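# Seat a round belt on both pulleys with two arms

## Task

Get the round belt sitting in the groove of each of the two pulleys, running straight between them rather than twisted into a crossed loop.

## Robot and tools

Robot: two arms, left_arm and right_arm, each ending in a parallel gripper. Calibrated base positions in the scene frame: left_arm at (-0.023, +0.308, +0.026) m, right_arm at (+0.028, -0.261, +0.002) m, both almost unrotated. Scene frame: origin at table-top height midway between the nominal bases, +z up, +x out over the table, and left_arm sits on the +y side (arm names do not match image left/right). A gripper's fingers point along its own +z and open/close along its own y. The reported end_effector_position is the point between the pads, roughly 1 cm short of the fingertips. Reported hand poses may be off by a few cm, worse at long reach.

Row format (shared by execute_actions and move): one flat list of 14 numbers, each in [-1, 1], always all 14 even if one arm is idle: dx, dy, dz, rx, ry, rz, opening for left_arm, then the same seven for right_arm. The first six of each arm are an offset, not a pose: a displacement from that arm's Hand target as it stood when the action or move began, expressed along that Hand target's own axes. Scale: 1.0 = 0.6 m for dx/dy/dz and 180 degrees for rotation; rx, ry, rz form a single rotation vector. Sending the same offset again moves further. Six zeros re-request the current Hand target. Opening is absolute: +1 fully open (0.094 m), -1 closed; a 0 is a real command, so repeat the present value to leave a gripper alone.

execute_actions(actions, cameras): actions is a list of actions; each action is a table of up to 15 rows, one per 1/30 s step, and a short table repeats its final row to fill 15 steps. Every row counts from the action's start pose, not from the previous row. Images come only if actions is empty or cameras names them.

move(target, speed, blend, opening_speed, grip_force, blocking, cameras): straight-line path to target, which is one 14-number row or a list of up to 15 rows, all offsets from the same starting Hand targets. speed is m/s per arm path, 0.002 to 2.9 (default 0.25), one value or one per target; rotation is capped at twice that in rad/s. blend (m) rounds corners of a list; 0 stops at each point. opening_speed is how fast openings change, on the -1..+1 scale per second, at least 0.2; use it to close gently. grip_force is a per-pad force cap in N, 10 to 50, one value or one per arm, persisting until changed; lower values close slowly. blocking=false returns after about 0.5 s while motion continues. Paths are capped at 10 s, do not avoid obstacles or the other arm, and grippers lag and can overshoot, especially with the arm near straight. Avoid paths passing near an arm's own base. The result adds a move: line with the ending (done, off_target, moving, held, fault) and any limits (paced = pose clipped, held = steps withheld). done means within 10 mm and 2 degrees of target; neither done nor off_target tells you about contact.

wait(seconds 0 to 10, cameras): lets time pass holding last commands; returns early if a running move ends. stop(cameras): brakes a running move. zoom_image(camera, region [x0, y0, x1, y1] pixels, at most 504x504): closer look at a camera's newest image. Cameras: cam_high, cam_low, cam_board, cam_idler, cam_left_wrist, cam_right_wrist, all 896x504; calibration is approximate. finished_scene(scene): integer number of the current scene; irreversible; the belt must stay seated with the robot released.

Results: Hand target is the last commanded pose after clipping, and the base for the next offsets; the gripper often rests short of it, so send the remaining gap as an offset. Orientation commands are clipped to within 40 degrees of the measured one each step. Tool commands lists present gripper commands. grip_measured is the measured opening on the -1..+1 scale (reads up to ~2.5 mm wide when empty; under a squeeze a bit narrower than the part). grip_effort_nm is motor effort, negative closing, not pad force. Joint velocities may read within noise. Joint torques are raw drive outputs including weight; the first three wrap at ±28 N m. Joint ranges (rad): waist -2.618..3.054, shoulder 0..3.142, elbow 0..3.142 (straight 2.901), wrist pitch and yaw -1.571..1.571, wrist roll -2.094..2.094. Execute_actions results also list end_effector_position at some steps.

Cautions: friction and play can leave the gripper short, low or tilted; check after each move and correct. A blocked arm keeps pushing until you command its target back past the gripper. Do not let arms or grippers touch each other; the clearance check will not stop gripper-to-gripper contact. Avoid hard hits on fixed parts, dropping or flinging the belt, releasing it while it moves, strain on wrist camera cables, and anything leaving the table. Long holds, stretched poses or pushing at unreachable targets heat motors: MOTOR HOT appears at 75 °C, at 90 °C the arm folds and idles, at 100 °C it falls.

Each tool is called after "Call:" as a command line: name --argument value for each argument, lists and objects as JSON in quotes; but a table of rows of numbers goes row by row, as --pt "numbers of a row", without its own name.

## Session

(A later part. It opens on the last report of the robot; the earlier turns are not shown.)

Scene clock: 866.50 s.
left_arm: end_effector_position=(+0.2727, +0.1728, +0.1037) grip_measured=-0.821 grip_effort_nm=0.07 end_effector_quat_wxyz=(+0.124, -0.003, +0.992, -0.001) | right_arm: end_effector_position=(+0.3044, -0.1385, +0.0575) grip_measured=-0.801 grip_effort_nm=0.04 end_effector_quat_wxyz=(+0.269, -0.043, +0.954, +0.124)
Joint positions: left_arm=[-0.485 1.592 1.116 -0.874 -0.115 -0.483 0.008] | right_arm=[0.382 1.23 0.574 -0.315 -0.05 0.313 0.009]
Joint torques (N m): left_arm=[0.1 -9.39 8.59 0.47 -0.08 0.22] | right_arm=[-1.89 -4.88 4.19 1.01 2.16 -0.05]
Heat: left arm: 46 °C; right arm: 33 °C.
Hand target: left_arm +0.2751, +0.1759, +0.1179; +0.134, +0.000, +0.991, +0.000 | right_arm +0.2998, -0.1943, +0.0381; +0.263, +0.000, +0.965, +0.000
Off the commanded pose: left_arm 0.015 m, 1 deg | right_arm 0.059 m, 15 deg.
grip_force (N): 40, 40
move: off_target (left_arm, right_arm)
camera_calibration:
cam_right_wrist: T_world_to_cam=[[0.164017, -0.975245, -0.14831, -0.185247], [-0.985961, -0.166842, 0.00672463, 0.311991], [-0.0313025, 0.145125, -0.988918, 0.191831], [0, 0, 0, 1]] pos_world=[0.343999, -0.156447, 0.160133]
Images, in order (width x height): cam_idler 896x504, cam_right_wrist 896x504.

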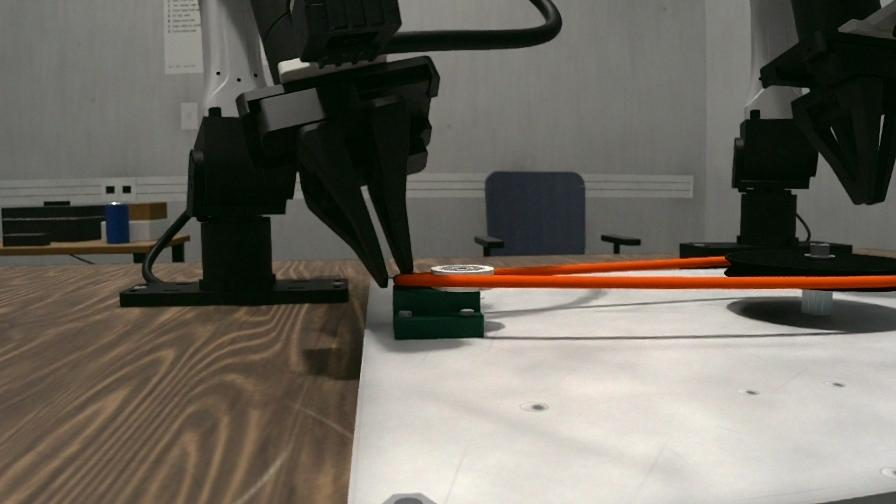

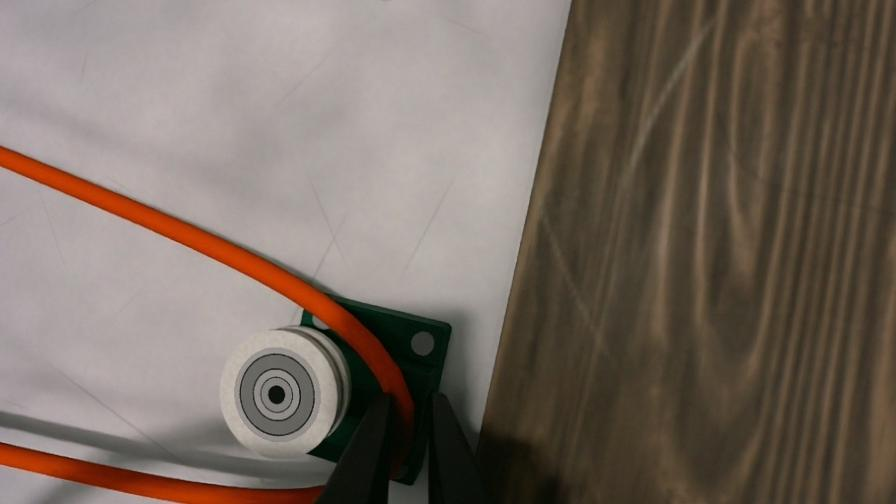

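Call:
move --target '[0,0,0,0,0,0,-0.82,-0.0423,0.015,-0.0718,0,0,0,-0.8]' --speed 0.06 --cameras '["cam_idler","cam_right_wrist","cam_board"]'

Call:
zoom_image --camera "cam_idler" --region '[390, 220, 570, 320]'

Scene clock: 876.73 s.
left_arm: end_effector_position=(+0.2727, +0.1728, +0.1037) grip_measured=-0.821 grip_effort_nm=0.07 end_effector_quat_wxyz=(+0.124, -0.003, +0.992, -0.001) | right_arm: end_effector_position=(+0.3008, -0.1361, +0.0891) grip_measured=-0.801 grip_effort_nm=0.04 end_effector_quat_wxyz=(+0.265, -0.046, +0.956, +0.116)
Joint positions: left_arm=[-0.485 1.592 1.116 -0.874 -0.115 -0.483 0.008] | right_arm=[0.408 1.177 0.683 -0.49 -0.026 0.326 0.009]
Joint torques (N m): left_arm=[0.03 -9.33 8.42 0.43 -0.08 0.25] | right_arm=[-1.17 -5.76 8.96 0.51 2.09 0.17]
Heat: left arm: 46 °C; right arm: 33 °C.
Hand target: left_arm +0.2751, +0.1759, +0.1179; +0.134, +0.000, +0.991, +0.000 | right_arm +0.2998, -0.1853, +0.0881; +0.263, +0.000, +0.965, +0.000
Off the commanded pose: left_arm 0.015 m, 1 deg | right_arm 0.049 m, 14 deg.
grip_force (N): 40, 40
move: off_target (left_arm, right_arm)
camera_calibration:
cam_right_wrist: T_world_to_cam=[[0.165451, -0.977307, -0.132278, -0.179688], [-0.985467, -0.169065, 0.0164943, 0.307308], [-0.0384834, 0.127626, -0.991075, 0.222602], [0, 0, 0, 1]] pos_world=[0.341138, -0.152065, 0.191778]
Images, in order (width x height): cam_board 896x504, cam_idler 896x504, cam_right_wrist 896x504.

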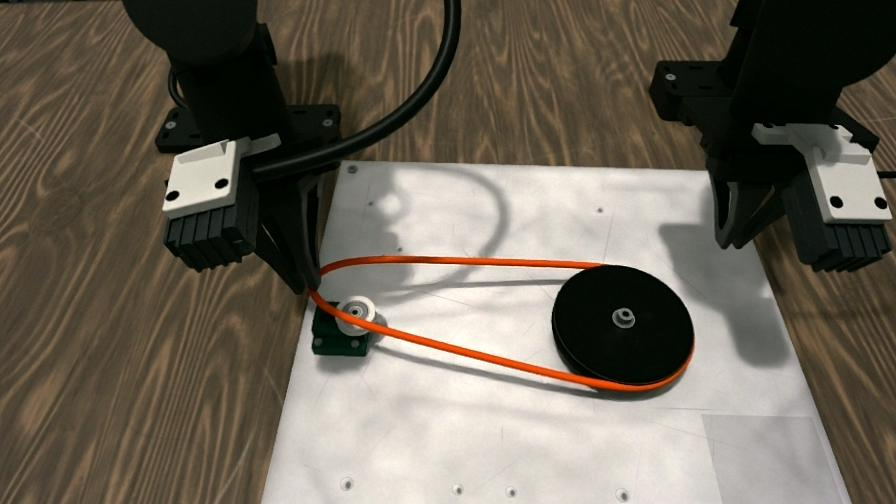

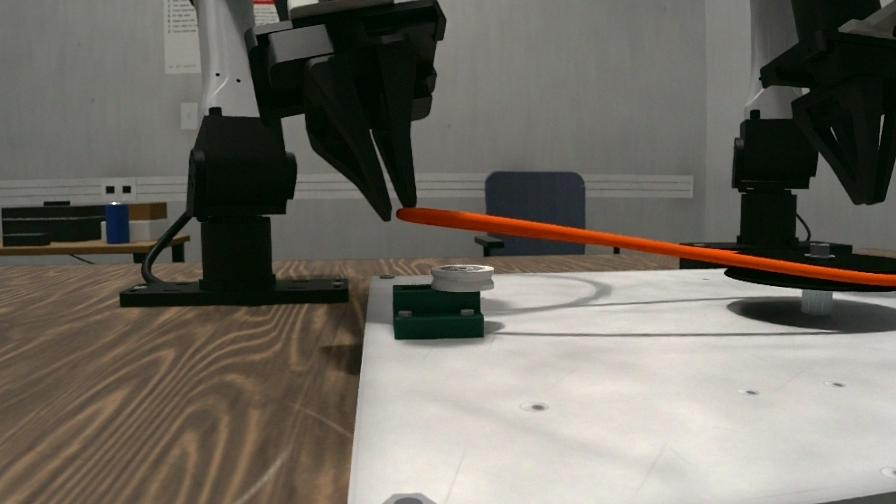

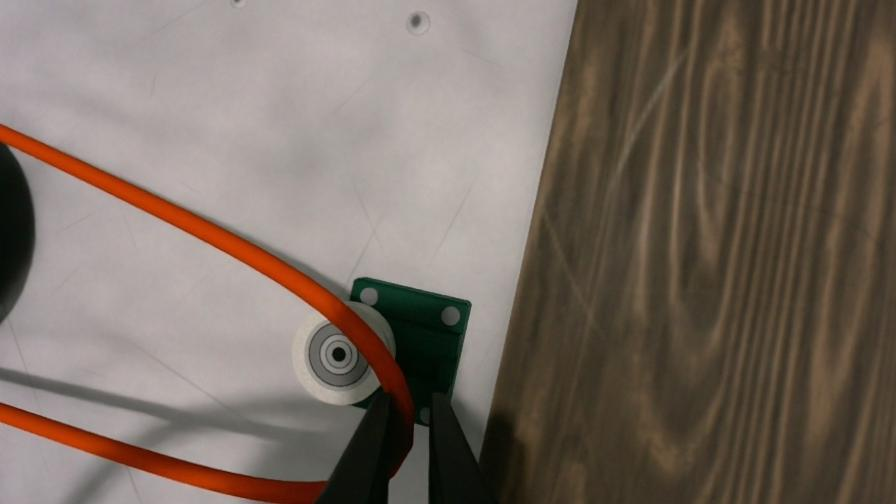

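Scaled by 2.800 from the camera's 896x504 image, which has a finer 1280x720 frame.

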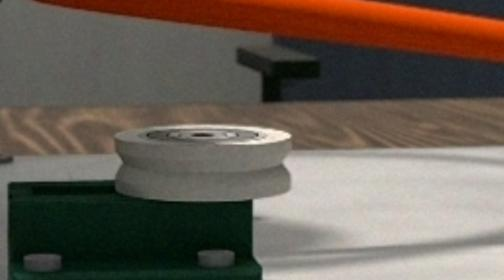

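Call:
move --target '[0,0,0,0,0,0,-0.82,0,0,0,0,0,0,-1]' --opening_speed 0.3 --cameras '["cam_idler","cam_right_wrist"]'

Call:
zoom_image --camera "cam_idler" --region '[340, 140, 520, 240]'

Scene clock: 942.77 s.
left_arm: end_effector_position=(+0.2727, +0.1728, +0.1037) grip_measured=-0.821 grip_effort_nm=0.07 end_effector_quat_wxyz=(+0.124, -0.003, +0.992, -0.001) | right_arm: end_effector_position=(+0.3003, -0.1350, +0.0891) grip_measured=-0.923 grip_effort_nm=-0.87 end_effector_quat_wxyz=(+0.265, -0.047, +0.956, +0.117)
Joint positions: left_arm=[-0.485 1.592 1.116 -0.874 -0.115 -0.483 0.008] | right_arm=[0.412 1.177 0.683 -0.49 -0.026 0.329 0.004]
Joint torques (N m): left_arm=[0.21 -9.2 8.58 0.42 -0.05 0.19] | right_arm=[-1.39 -5.74 9.02 0.5 2.09 0.16]
Heat: left arm: 47 °C; right arm: 37 °C.
Hand target: left_arm +0.2751, +0.1759, +0.1179; +0.134, +0.000, +0.991, +0.000 | right_arm +0.2998, -0.1853, +0.0881; +0.263, +0.000, +0.965, +0.000
Off the commanded pose: left_arm 0.015 m, 1 deg | right_arm 0.050 m, 14 deg.
grip_force (N): 40, 40
move: off_target (left_arm, right_arm)
camera_calibration:
cam_right_wrist: T_world_to_cam=[[0.166563, -0.976899, -0.133886, -0.178776], [-0.985244, -0.170311, 0.0169609, 0.306718], [-0.0393714, 0.129086, -0.990852, 0.222853], [0, 0, 0, 1]] pos_world=[0.340743, -0.151176, 0.191677]
Images, in order (width x height): cam_idler 896x504, cam_right_wrist 896x504.

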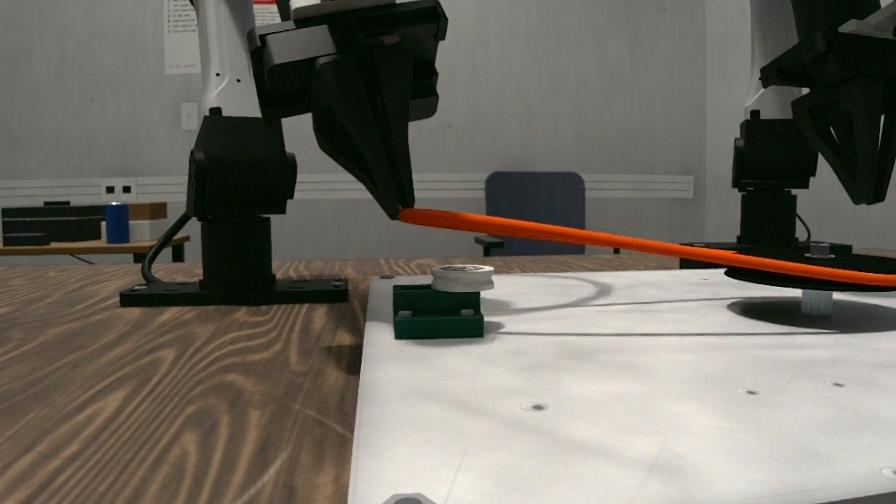

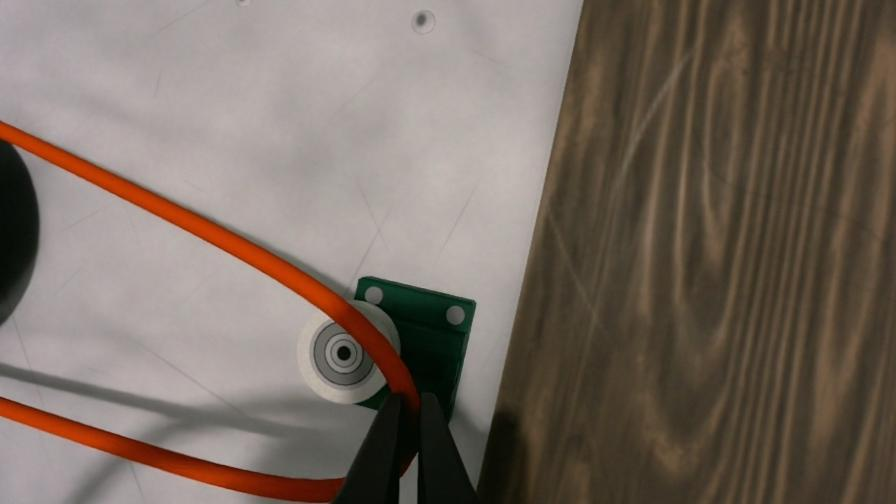

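Scaled by 2.800 from the camera's 896x504 image, which has a finer 1280x720 frame.

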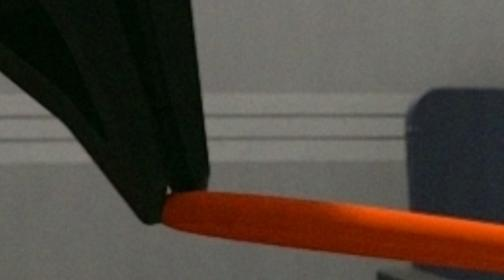

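Call:
move --target '[0,0,0,0,0,0,-0.82,0.0406,-0.015,0.069,0,0,0,-1]' --speed 0.08 --cameras '["cam_idler","cam_right_wrist"]'

Call:
zoom_image --camera "cam_idler" --region '[390, 220, 570, 320]'

Scene clock: 959.33 s.
left_arm: end_effector_position=(+0.2727, +0.1728, +0.1037) grip_measured=-0.821 grip_effort_nm=0.07 end_effector_quat_wxyz=(+0.124, -0.003, +0.992, -0.001) | right_arm: end_effector_position=(+0.3013, -0.1371, +0.0637) grip_measured=-0.923 grip_effort_nm=-0.88 end_effector_quat_wxyz=(+0.275, -0.043, +0.953, +0.120)
Joint positions: left_arm=[-0.485 1.592 1.116 -0.874 -0.115 -0.483 0.008] | right_arm=[0.404 1.2 0.578 -0.34 -0.026 0.329 0.004]
Joint torques (N m): left_arm=[0.29 -9.44 8.68 0.43 -0.09 0.23] | right_arm=[-3.15 -2.78 4.44 1.07 1.99 -0.12]
Heat: left arm: 47 °C; right arm: 38 °C.
Hand target: left_arm +0.2751, +0.1759, +0.1179; +0.134, +0.000, +0.991, +0.000 | right_arm +0.2998, -0.1943, +0.0401; +0.263, +0.000, +0.965, +0.000
Off the commanded pose: left_arm 0.015 m, 1 deg | right_arm 0.062 m, 15 deg.
grip_force (N): 40, 40
move: off_target (left_arm, right_arm)
camera_calibration:
cam_right_wrist: T_world_to_cam=[[0.16187, -0.976954, -0.139138, -0.182596], [-0.986636, -0.162886, -0.00413176, 0.310633], [-0.018627, 0.137947, -0.990264, 0.19292], [0, 0, 0, 1]] pos_world=[0.339632, -0.154403, 0.16692]
Images, in order (width x height): cam_idler 896x504, cam_right_wrist 896x504.

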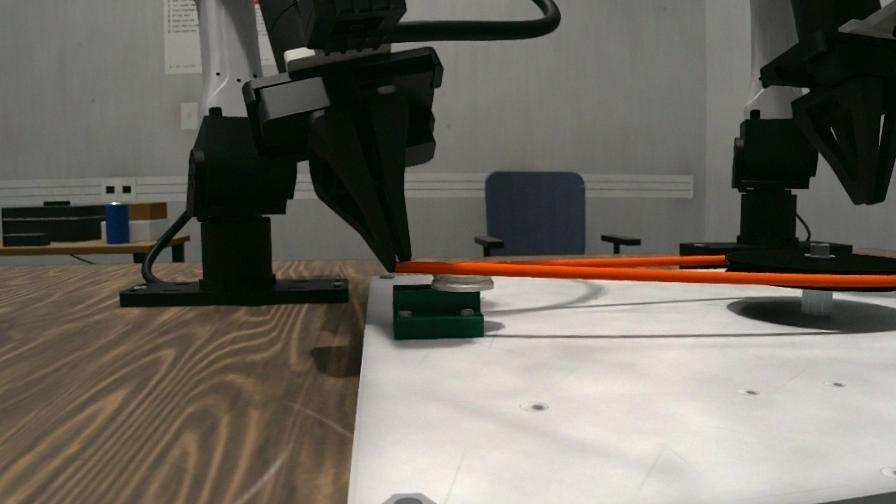

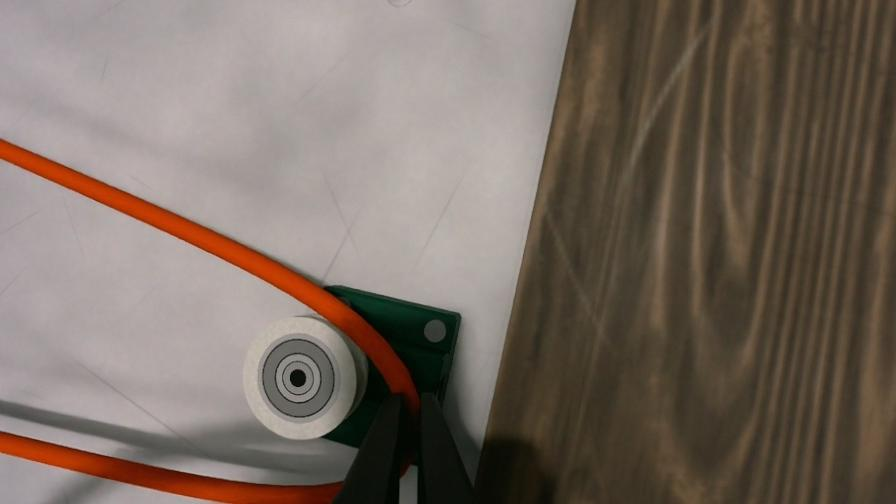

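Scaled by 2.800 from the camera's 896x504 image, which has a finer 1280x720 frame.

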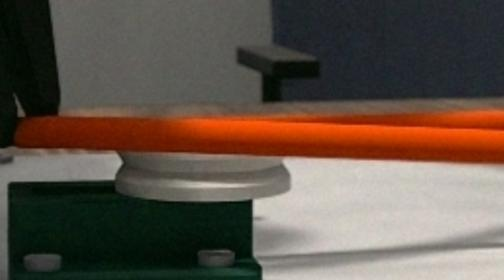

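Call:
move --target '[0,0,0,0,0,0,-0.82,0.0068,0,0.0115,0,0,0,-1]' --speed 0.05 --cameras '["cam_idler"]'

Call:
zoom_image --camera "cam_idler" --region '[390, 220, 570, 320]'

Scene clock: 964.43 s.
left_arm: end_effector_position=(+0.2727, +0.1728, +0.1037) grip_measured=-0.821 grip_effort_nm=0.07 end_effector_quat_wxyz=(+0.124, -0.003, +0.992, -0.001) | right_arm: end_effector_position=(+0.3021, -0.1367, +0.0578) grip_measured=-0.923 grip_effort_nm=-0.87 end_effector_quat_wxyz=(+0.277, -0.043, +0.952, +0.120)
Joint positions: left_arm=[-0.485 1.592 1.116 -0.874 -0.115 -0.483 0.008] | right_arm=[0.404 1.213 0.557 -0.302 -0.026 0.329 0.004]
Joint torques (N m): left_arm=[0.49 -9.39 8.62 0.46 -0.06 0.23] | right_arm=[-3.12 -2.48 4.11 1.11 1.99 -0.12]
Heat: left arm: 47 °C; right arm: 37 °C.
Hand target: left_arm +0.2751, +0.1759, +0.1179; +0.134, +0.000, +0.991, +0.000 | right_arm +0.2998, -0.1943, +0.0321; +0.263, +0.000, +0.965, +0.000
Off the commanded pose: left_arm 0.015 m, 1 deg | right_arm 0.063 m, 15 deg.
grip_force (N): 40, 40
move: off_target (left_arm, right_arm)
Images, in order (width x height): cam_idler 896x504.

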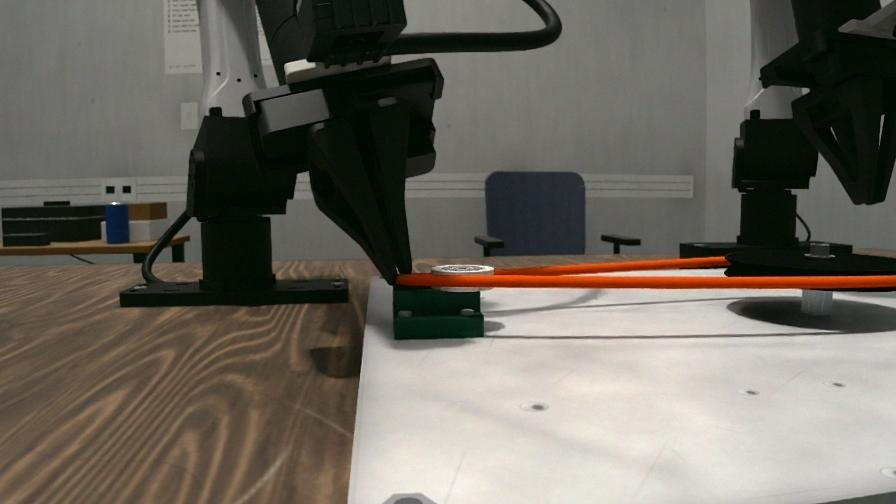

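Scaled by 2.800 from the camera's 896x504 image, which has a finer 1280x720 frame.

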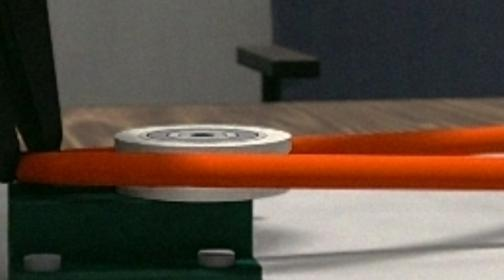

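Call:
move --target '[0,0,0,0,0,0,-0.82,0,0.035,0,0,0,0,-1]' --speed 0.05 --cameras '["cam_idler"]'

Call:
zoom_image --camera "cam_idler" --region '[390, 220, 570, 320]'

Scene clock: 975.03 s.
left_arm: end_effector_position=(+0.2727, +0.1728, +0.1037) grip_measured=-0.821 grip_effort_nm=0.07 end_effector_quat_wxyz=(+0.124, -0.003, +0.992, -0.001) | right_arm: end_effector_position=(+0.3045, -0.1329, +0.0558) grip_measured=-0.923 grip_effort_nm=-0.87 end_effector_quat_wxyz=(+0.286, -0.034, +0.952, +0.099)
Joint positions: left_arm=[-0.485 1.592 1.116 -0.874 -0.115 -0.483 0.008] | right_arm=[0.459 1.236 0.562 -0.283 0.055 0.376 0.004]
Joint torques (N m): left_arm=[-0.02 -9.4 8.44 0.44 -0.06 0.21] | right_arm=[-0.61 -0.66 5.76 1.02 1.69 0.16]
Heat: left arm: 47 °C; right arm: 37 °C.
Hand target: left_arm +0.2751, +0.1759, +0.1179; +0.134, +0.000, +0.991, +0.000 | right_arm +0.2998, -0.1732, +0.0321; +0.263, +0.000, +0.965, +0.000
Off the commanded pose: left_arm 0.015 m, 1 deg | right_arm 0.047 m, 12 deg.
grip_force (N): 40, 40
move: off_target (left_arm, right_arm)
Images, in order (width x height): cam_idler 896x504.

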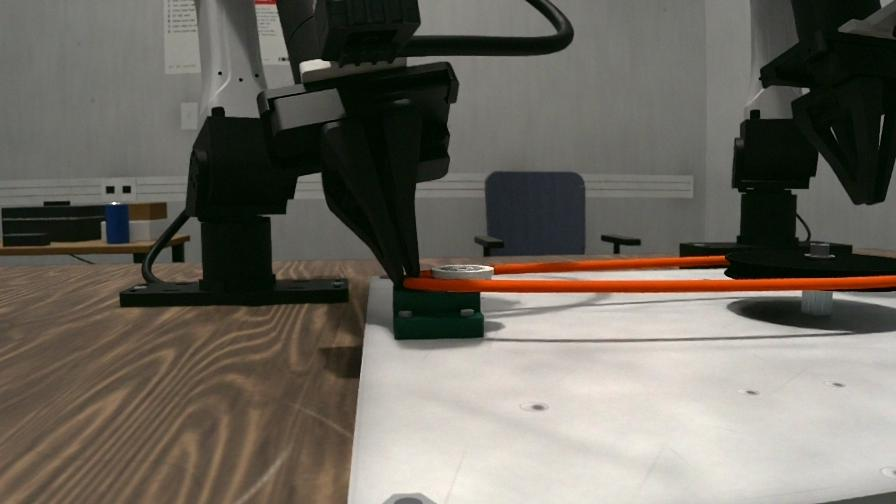

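Scaled by 2.800 from the camera's 896x504 image, which has a finer 1280x720 frame.

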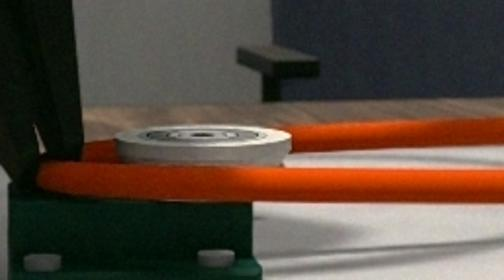

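Call:
move --target '[0,0,0,0,0,0,-0.82,-0.0085,0.01,-0.0144,0,0,0,-1]' --speed 0.05 --cameras '["cam_idler"]'

Call:
zoom_image --camera "cam_idler" --region '[390, 220, 570, 320]'

Scene clock: 983.63 s.
left_arm: end_effector_position=(+0.2727, +0.1728, +0.1037) grip_measured=-0.821 grip_effort_nm=0.07 end_effector_quat_wxyz=(+0.124, -0.003, +0.992, -0.001) | right_arm: end_effector_position=(+0.3071, -0.1311, +0.0572) grip_measured=-0.924 grip_effort_nm=-0.87 end_effector_quat_wxyz=(+0.290, -0.029, +0.952, +0.090)
Joint positions: left_arm=[-0.485 1.592 1.116 -0.874 -0.115 -0.483 0.008] | right_arm=[0.479 1.25 0.576 -0.286 0.088 0.396 0.004]
Joint torques (N m): left_arm=[0.18 -9.36 8.44 0.48 -0.05 0.22] | right_arm=[-0.32 -2.3 7.57 0.63 1.49 0.18]
Heat: left arm: 47 °C; right arm: 37 °C.
Hand target: left_arm +0.2751, +0.1759, +0.1179; +0.134, +0.000, +0.991, +0.000 | right_arm +0.2997, -0.1673, +0.0420; +0.263, +0.000, +0.965, +0.000
Off the commanded pose: left_arm 0.015 m, 1 deg | right_arm 0.040 m, 11 deg.
grip_force (N): 40, 40
move: off_target (left_arm, right_arm)
Images, in order (width x height): cam_idler 896x504.

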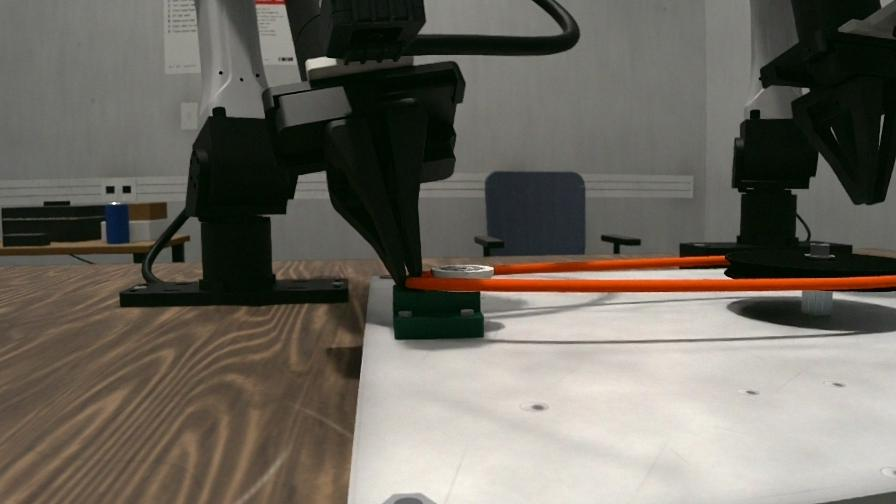

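Scaled by 2.800 from the camera's 896x504 image, which has a finer 1280x720 frame.

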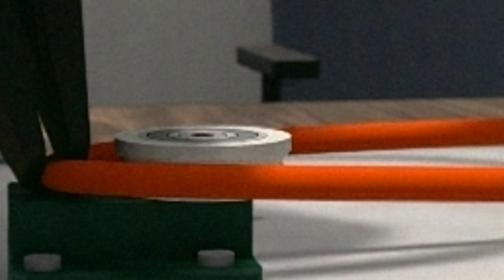

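Call:
move --target '[0,0,0,0,0,0,-0.82,0,0,0,0,0,0,-0.72]' --opening_speed 0.3 --cameras '["cam_idler","cam_right_wrist"]'

Call:
zoom_image --camera "cam_idler" --region '[390, 220, 570, 320]'

Scene clock: 994.57 s.
left_arm: end_effector_position=(+0.2727, +0.1728, +0.1037) grip_measured=-0.821 grip_effort_nm=0.07 end_effector_quat_wxyz=(+0.124, -0.003, +0.992, -0.001) | right_arm: end_effector_position=(+0.3081, -0.1339, +0.0563) grip_measured=-0.722 grip_effort_nm=0.08 end_effector_quat_wxyz=(+0.291, -0.025, +0.953, +0.083)
Joint positions: left_arm=[-0.485 1.592 1.116 -0.874 -0.115 -0.483 0.008] | right_arm=[0.479 1.254 0.576 -0.286 0.105 0.399 0.013]
Joint torques (N m): left_arm=[0.13 -9.24 8.53 0.44 -0.07 0.27] | right_arm=[-0.34 -2.47 7.62 0.64 1.33 0.19]
Heat: left arm: 47 °C; right arm: 36 °C.
Hand target: left_arm +0.2751, +0.1759, +0.1179; +0.134, +0.000, +0.991, +0.000 | right_arm +0.2997, -0.1673, +0.0420; +0.263, +0.000, +0.965, +0.000
Off the commanded pose: left_arm 0.015 m, 1 deg | right_arm 0.037 m, 10 deg.
grip_force (N): 40, 40
move: off_target (left_arm, right_arm)
camera_calibration:
cam_right_wrist: T_world_to_cam=[[0.107966, -0.991204, -0.076532, -0.170377], [-0.993997, -0.106258, -0.0260629, 0.328824], [0.0177015, 0.0788865, -0.996726, 0.166554], [0, 0, 0, 1]] pos_world=[0.342296, -0.147077, 0.161539]
Images, in order (width x height): cam_idler 896x504, cam_right_wrist 896x504.

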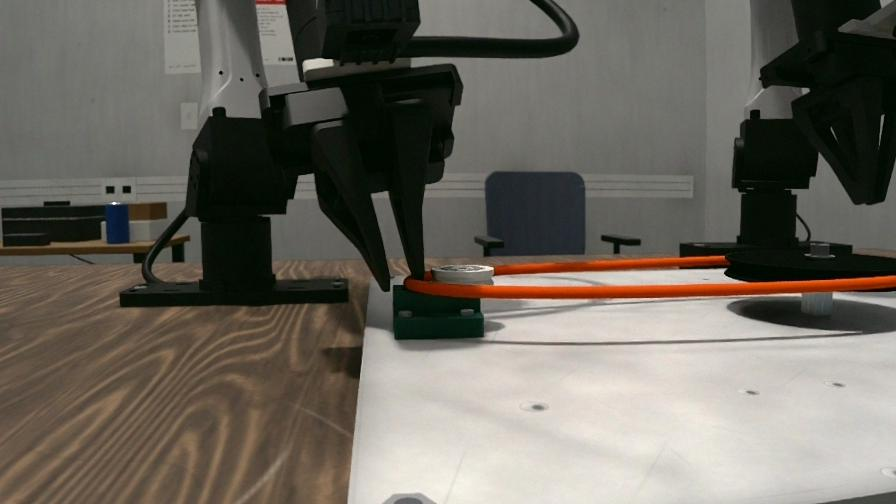

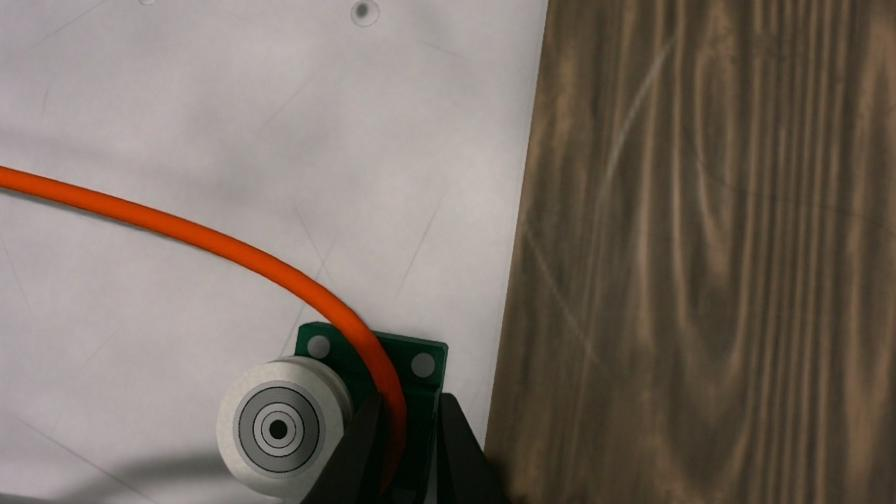

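Scaled by 2.800 from the camera's 896x504 image, which has a finer 1280x720 frame.

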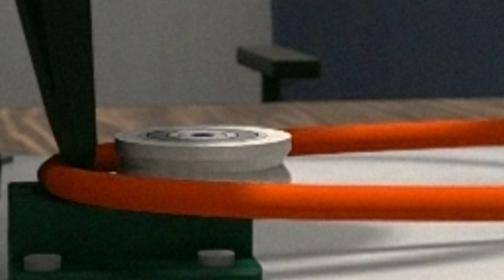

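Call:
move --target '[0,0,0,0,0,0,-0.82,0,0,0,0,0,0,-1]' --opening_speed 0.3

Scene clock: 1053.73 s.
left_arm: end_effector_position=(+0.2727, +0.1728, +0.1037) grip_measured=-0.821 grip_effort_nm=0.07 end_effector_quat_wxyz=(+0.124, -0.003, +0.992, -0.001) | right_arm: end_effector_position=(+0.3083, -0.1326, +0.0573) grip_measured=-0.928 grip_effort_nm=-0.87 end_effector_quat_wxyz=(+0.292, -0.026, +0.952, +0.084)
Joint positions: left_arm=[-0.485 1.592 1.116 -0.874 -0.115 -0.483 0.008] | right_arm=[0.482 1.254 0.579 -0.286 0.105 0.401 0.003]
Joint torques (N m): left_arm=[0.14 -9.28 8.69 0.45 -0.05 0.24] | right_arm=[-0.57 -2.47 7.46 0.63 1.34 0.17]
Heat: left arm: 48 °C; right arm: 37 °C.
Hand target: left_arm +0.2751, +0.1759, +0.1179; +0.134, +0.000, +0.991, +0.000 | right_arm +0.2998, -0.1673, +0.0420; +0.263, +0.000, +0.965, +0.000
Off the commanded pose: left_arm 0.015 m, 1 deg | right_arm 0.039 m, 11 deg.
grip_force (N): 40, 40
move: off_target (left_arm, right_arm)

Call:
move --pt "0 0 0 0 0 0 -0.82 0 -0.02 0 0 0 0 -1" --pt "0 0 0 0 0 0 -0.82 -0.0384 -0.02 0.0168 0 0 0 -1" --speed 0.06 --cameras '["cam_idler","cam_right_wrist","cam_board"]'

Call:
zoom_image --camera "cam_idler" --region '[390, 220, 570, 320]'

Scene clock: 1067.07 s.
left_arm: end_effector_position=(+0.2727, +0.1728, +0.1037) grip_measured=-0.821 grip_effort_nm=0.07 end_effector_quat_wxyz=(+0.124, -0.003, +0.992, -0.001) | right_arm: end_effector_position=(+0.3237, -0.1348, +0.0576) grip_measured=-0.930 grip_effort_nm=-0.87 end_effector_quat_wxyz=(+0.283, -0.031, +0.955, +0.088)
Joint positions: left_arm=[-0.485 1.592 1.116 -0.874 -0.115 -0.483 0.008] | right_arm=[0.428 1.319 0.633 -0.286 0.057 0.352 0.003]
Joint torques (N m): left_arm=[0.01 -9.33 8.5 0.45 -0.02 0.22] | right_arm=[-3.64 -2.91 7.9 0.81 1.32 -0.16]
Heat: left arm: 48 °C; right arm: 38 °C.
Hand target: left_arm +0.2751, +0.1759, +0.1179; +0.134, +0.000, +0.991, +0.000 | right_arm +0.3248, -0.1793, +0.0452; +0.263, +0.000, +0.965, +0.000
Off the commanded pose: left_arm 0.015 m, 1 deg | right_arm 0.046 m, 11 deg.
grip_force (N): 40, 40
move: off_target (left_arm, right_arm)
camera_calibration:
cam_right_wrist: T_world_to_cam=[[0.121857, -0.988977, -0.0841167, -0.176612], [-0.992548, -0.121375, -0.0108343, 0.340903], [0.000505154, 0.0848101, -0.996397, 0.173959], [0, 0, 0, 1]] pos_world=[0.359796, -0.148042, 0.162169]
Images, in order (width x height): cam_board 896x504, cam_idler 896x504, cam_right_wrist 896x504.

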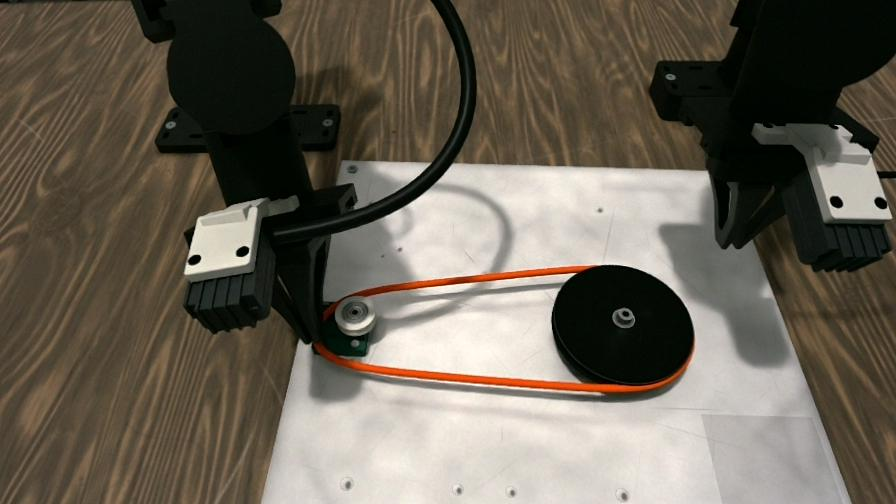

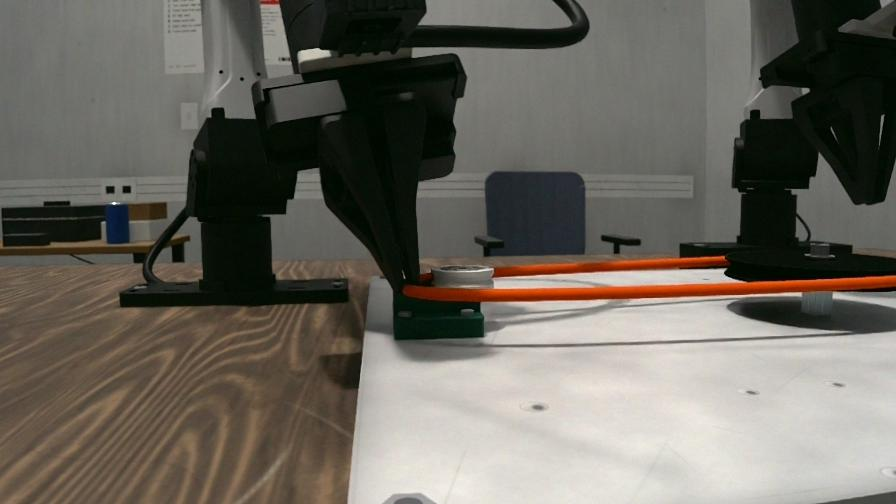

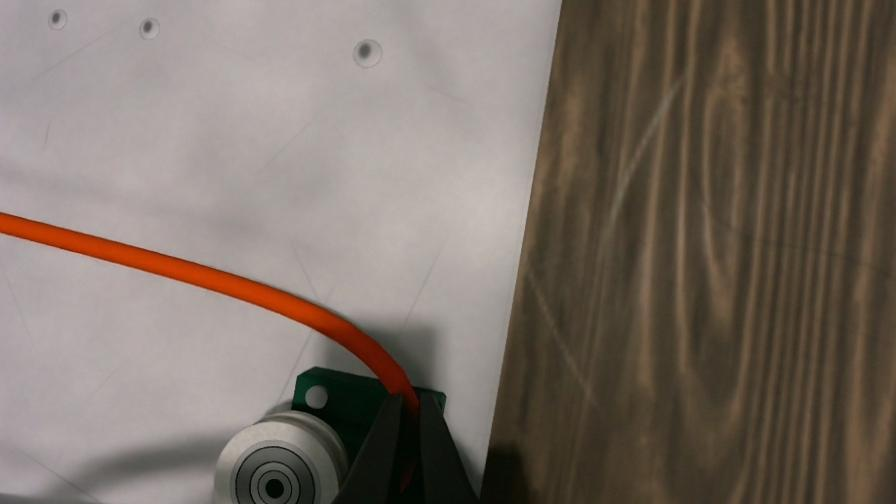

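Scaled by 2.800 from the camera's 896x504 image, which has a finer 1280x720 frame.

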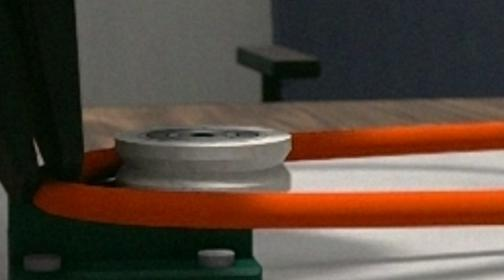

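Call:
move --target '[0,0,0,0,0,0,-0.82,-0.0223,0.008,0.0015,0,-0.028,0,-1]' --speed 0.06 --cameras '["cam_idler","cam_right_wrist","cam_board"]'

Call:
zoom_image --camera "cam_idler" --region '[390, 220, 570, 320]'

Scene clock: 1091.90 s.
left_arm: end_effector_position=(+0.2727, +0.1728, +0.1037) grip_measured=-0.821 grip_effort_nm=0.07 end_effector_quat_wxyz=(+0.124, -0.003, +0.992, -0.001) | right_arm: end_effector_position=(+0.3237, -0.1348, +0.0576) grip_measured=-0.930 grip_effort_nm=-0.88 end_effector_quat_wxyz=(+0.283, -0.031, +0.955, +0.088)
Joint positions: left_arm=[-0.485 1.592 1.116 -0.874 -0.115 -0.483 0.008] | right_arm=[0.428 1.319 0.633 -0.286 0.057 0.352 0.003]
Joint torques (N m): left_arm=[0.08 -9.33 8.42 0.42 -0.07 0.21] | right_arm=[-2.26 -3.84 5.81 1.76 1.7 -0.15]
Heat: left arm: 48 °C; right arm: 37 °C.
Hand target: left_arm +0.2751, +0.1759, +0.1179; +0.134, +0.000, +0.991, +0.000 | right_arm +0.3368, -0.1745, +0.0512; +0.305, +0.000, +0.952, +0.000
Off the commanded pose: left_arm 0.015 m, 1 deg | right_arm 0.042 m, 11 deg.
grip_force (N): 40, 40
move: off_target (left_arm, right_arm)
camera_calibration:
cam_right_wrist: T_world_to_cam=[[0.121857, -0.988977, -0.0841167, -0.176612], [-0.992548, -0.121375, -0.0108343, 0.340903], [0.000505154, 0.0848101, -0.996397, 0.173959], [0, 0, 0, 1]] pos_world=[0.359796, -0.148042, 0.162169]
Images, in order (width x height): cam_board 896x504, cam_idler 896x504, cam_right_wrist 896x504.

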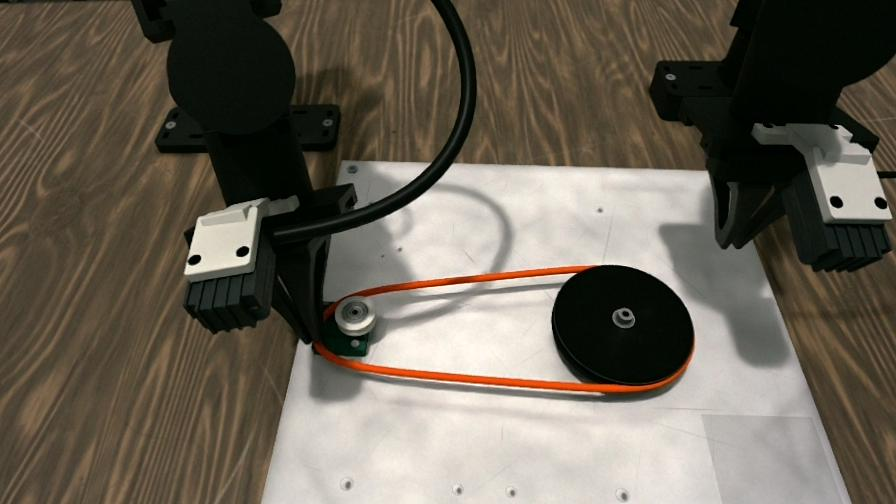

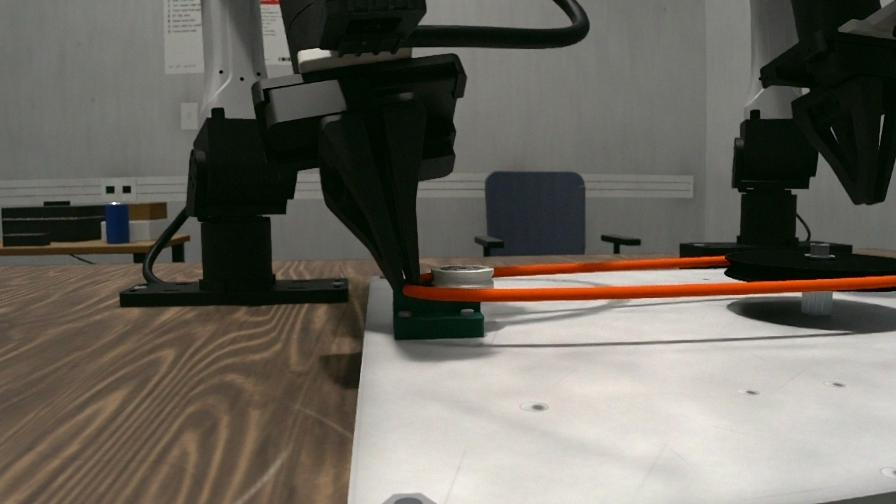

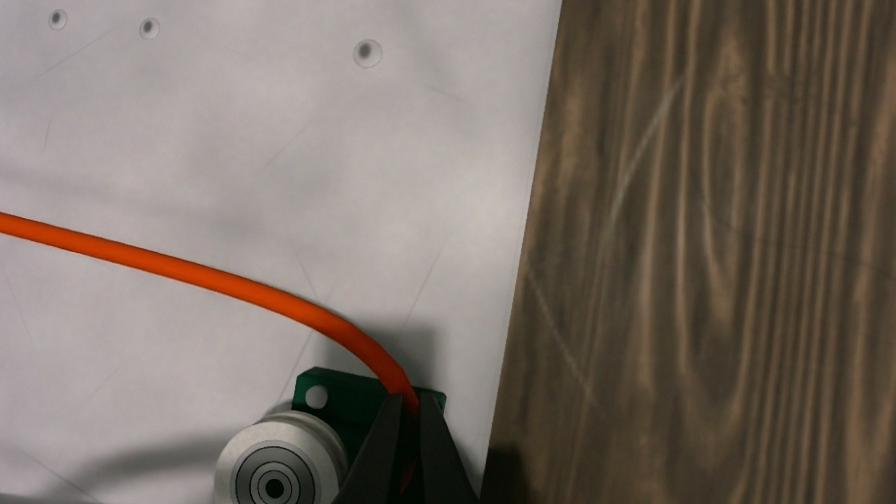

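Scaled by 2.800 from the camera's 896x504 image, which has a finer 1280x720 frame.

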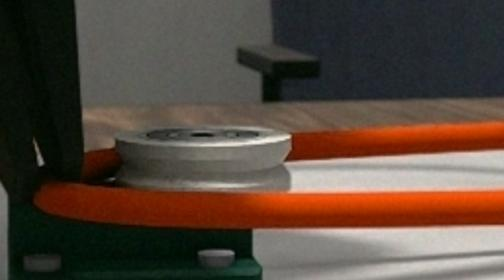

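Call:
move --target '[0,0,0,0,0,0,-0.82,-0.0248,0.005,0.0054,0,-0.014,0,-1]' --speed 0.06 --cameras '["cam_idler","cam_right_wrist","cam_board"]'

Call:
zoom_image --camera "cam_idler" --region '[390, 220, 570, 320]'

Scene clock: 1098.93 s.
left_arm: end_effector_position=(+0.2727, +0.1728, +0.1037) grip_measured=-0.821 grip_effort_nm=0.07 end_effector_quat_wxyz=(+0.124, -0.003, +0.992, -0.001) | right_arm: end_effector_position=(+0.3276, -0.1329, +0.0577) grip_measured=-0.930 grip_effort_nm=-0.87 end_effector_quat_wxyz=(+0.289, -0.035, +0.952, +0.089)
Joint positions: left_arm=[-0.485 1.592 1.116 -0.874 -0.115 -0.483 0.008] | right_arm=[0.428 1.33 0.633 -0.262 0.057 0.342 0.003]
Joint torques (N m): left_arm=[0.09 -9.4 8.51 0.43 0 0.24] | right_arm=[-2.44 -3.12 7.2 2 1.82 -0.15]
Heat: left arm: 48 °C; right arm: 37 °C.
Hand target: left_arm +0.2751, +0.1759, +0.1179; +0.134, +0.000, +0.991, +0.000 | right_arm +0.3508, -0.1715, +0.0572; +0.326, +0.000, +0.945, +0.000
Off the commanded pose: left_arm 0.015 m, 1 deg | right_arm 0.045 m, 12 deg.
grip_force (N): 40, 40
move: off_target (left_arm, right_arm)
camera_calibration:
cam_right_wrist: T_world_to_cam=[[0.130462, -0.987967, -0.0830682, -0.178071], [-0.991359, -0.128834, -0.0246899, 0.344505], [0.0136908, 0.0855715, -0.996238, 0.16966], [0, 0, 0, 1]] pos_world=[0.362437, -0.146063, 0.162736]
Images, in order (width x height): cam_board 896x504, cam_idler 896x504, cam_right_wrist 896x504.

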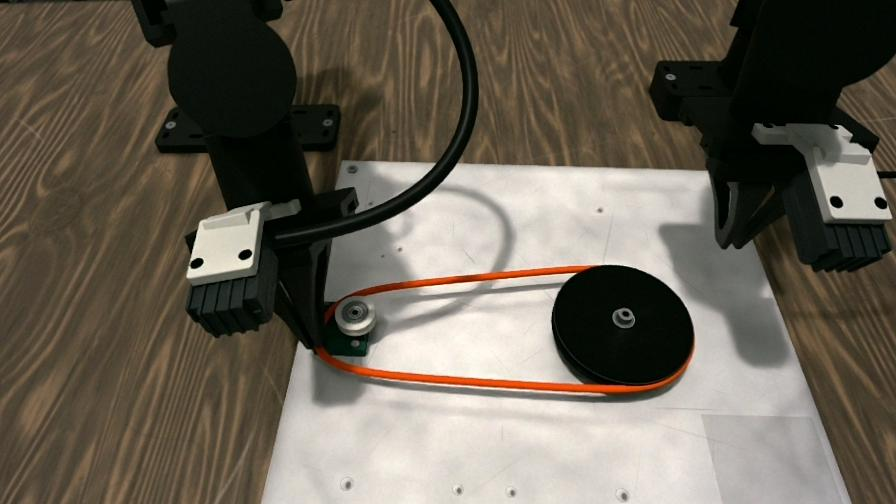

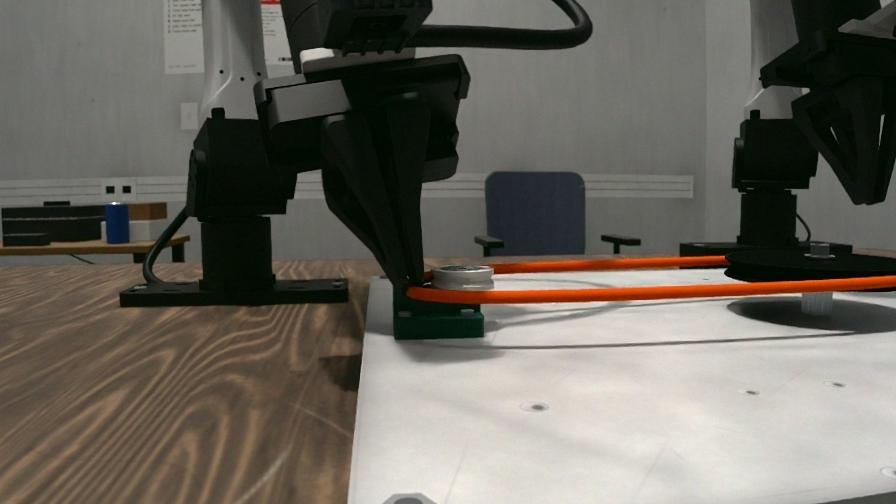

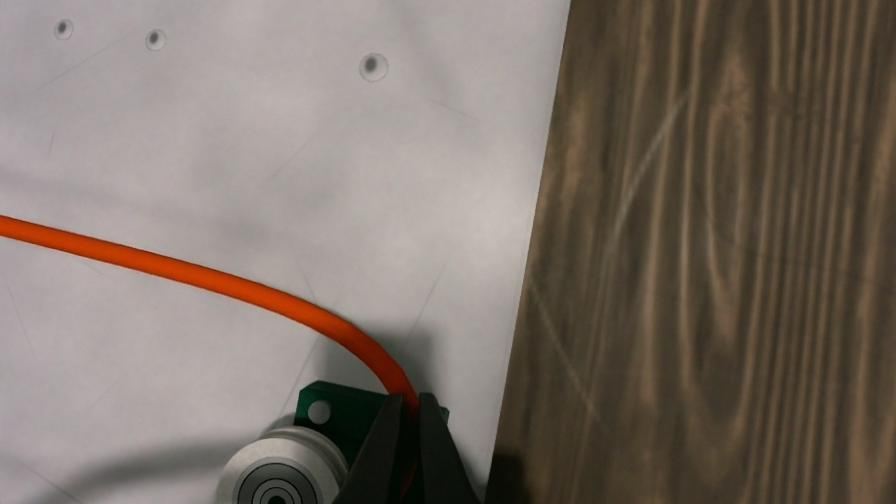

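Scaled by 2.800 from the camera's 896x504 image, which has a finer 1280x720 frame.

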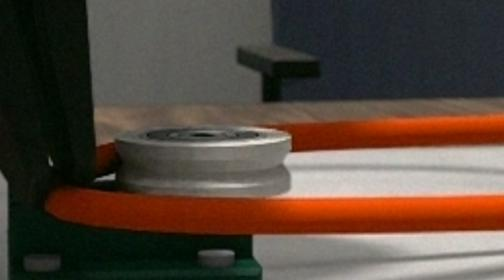

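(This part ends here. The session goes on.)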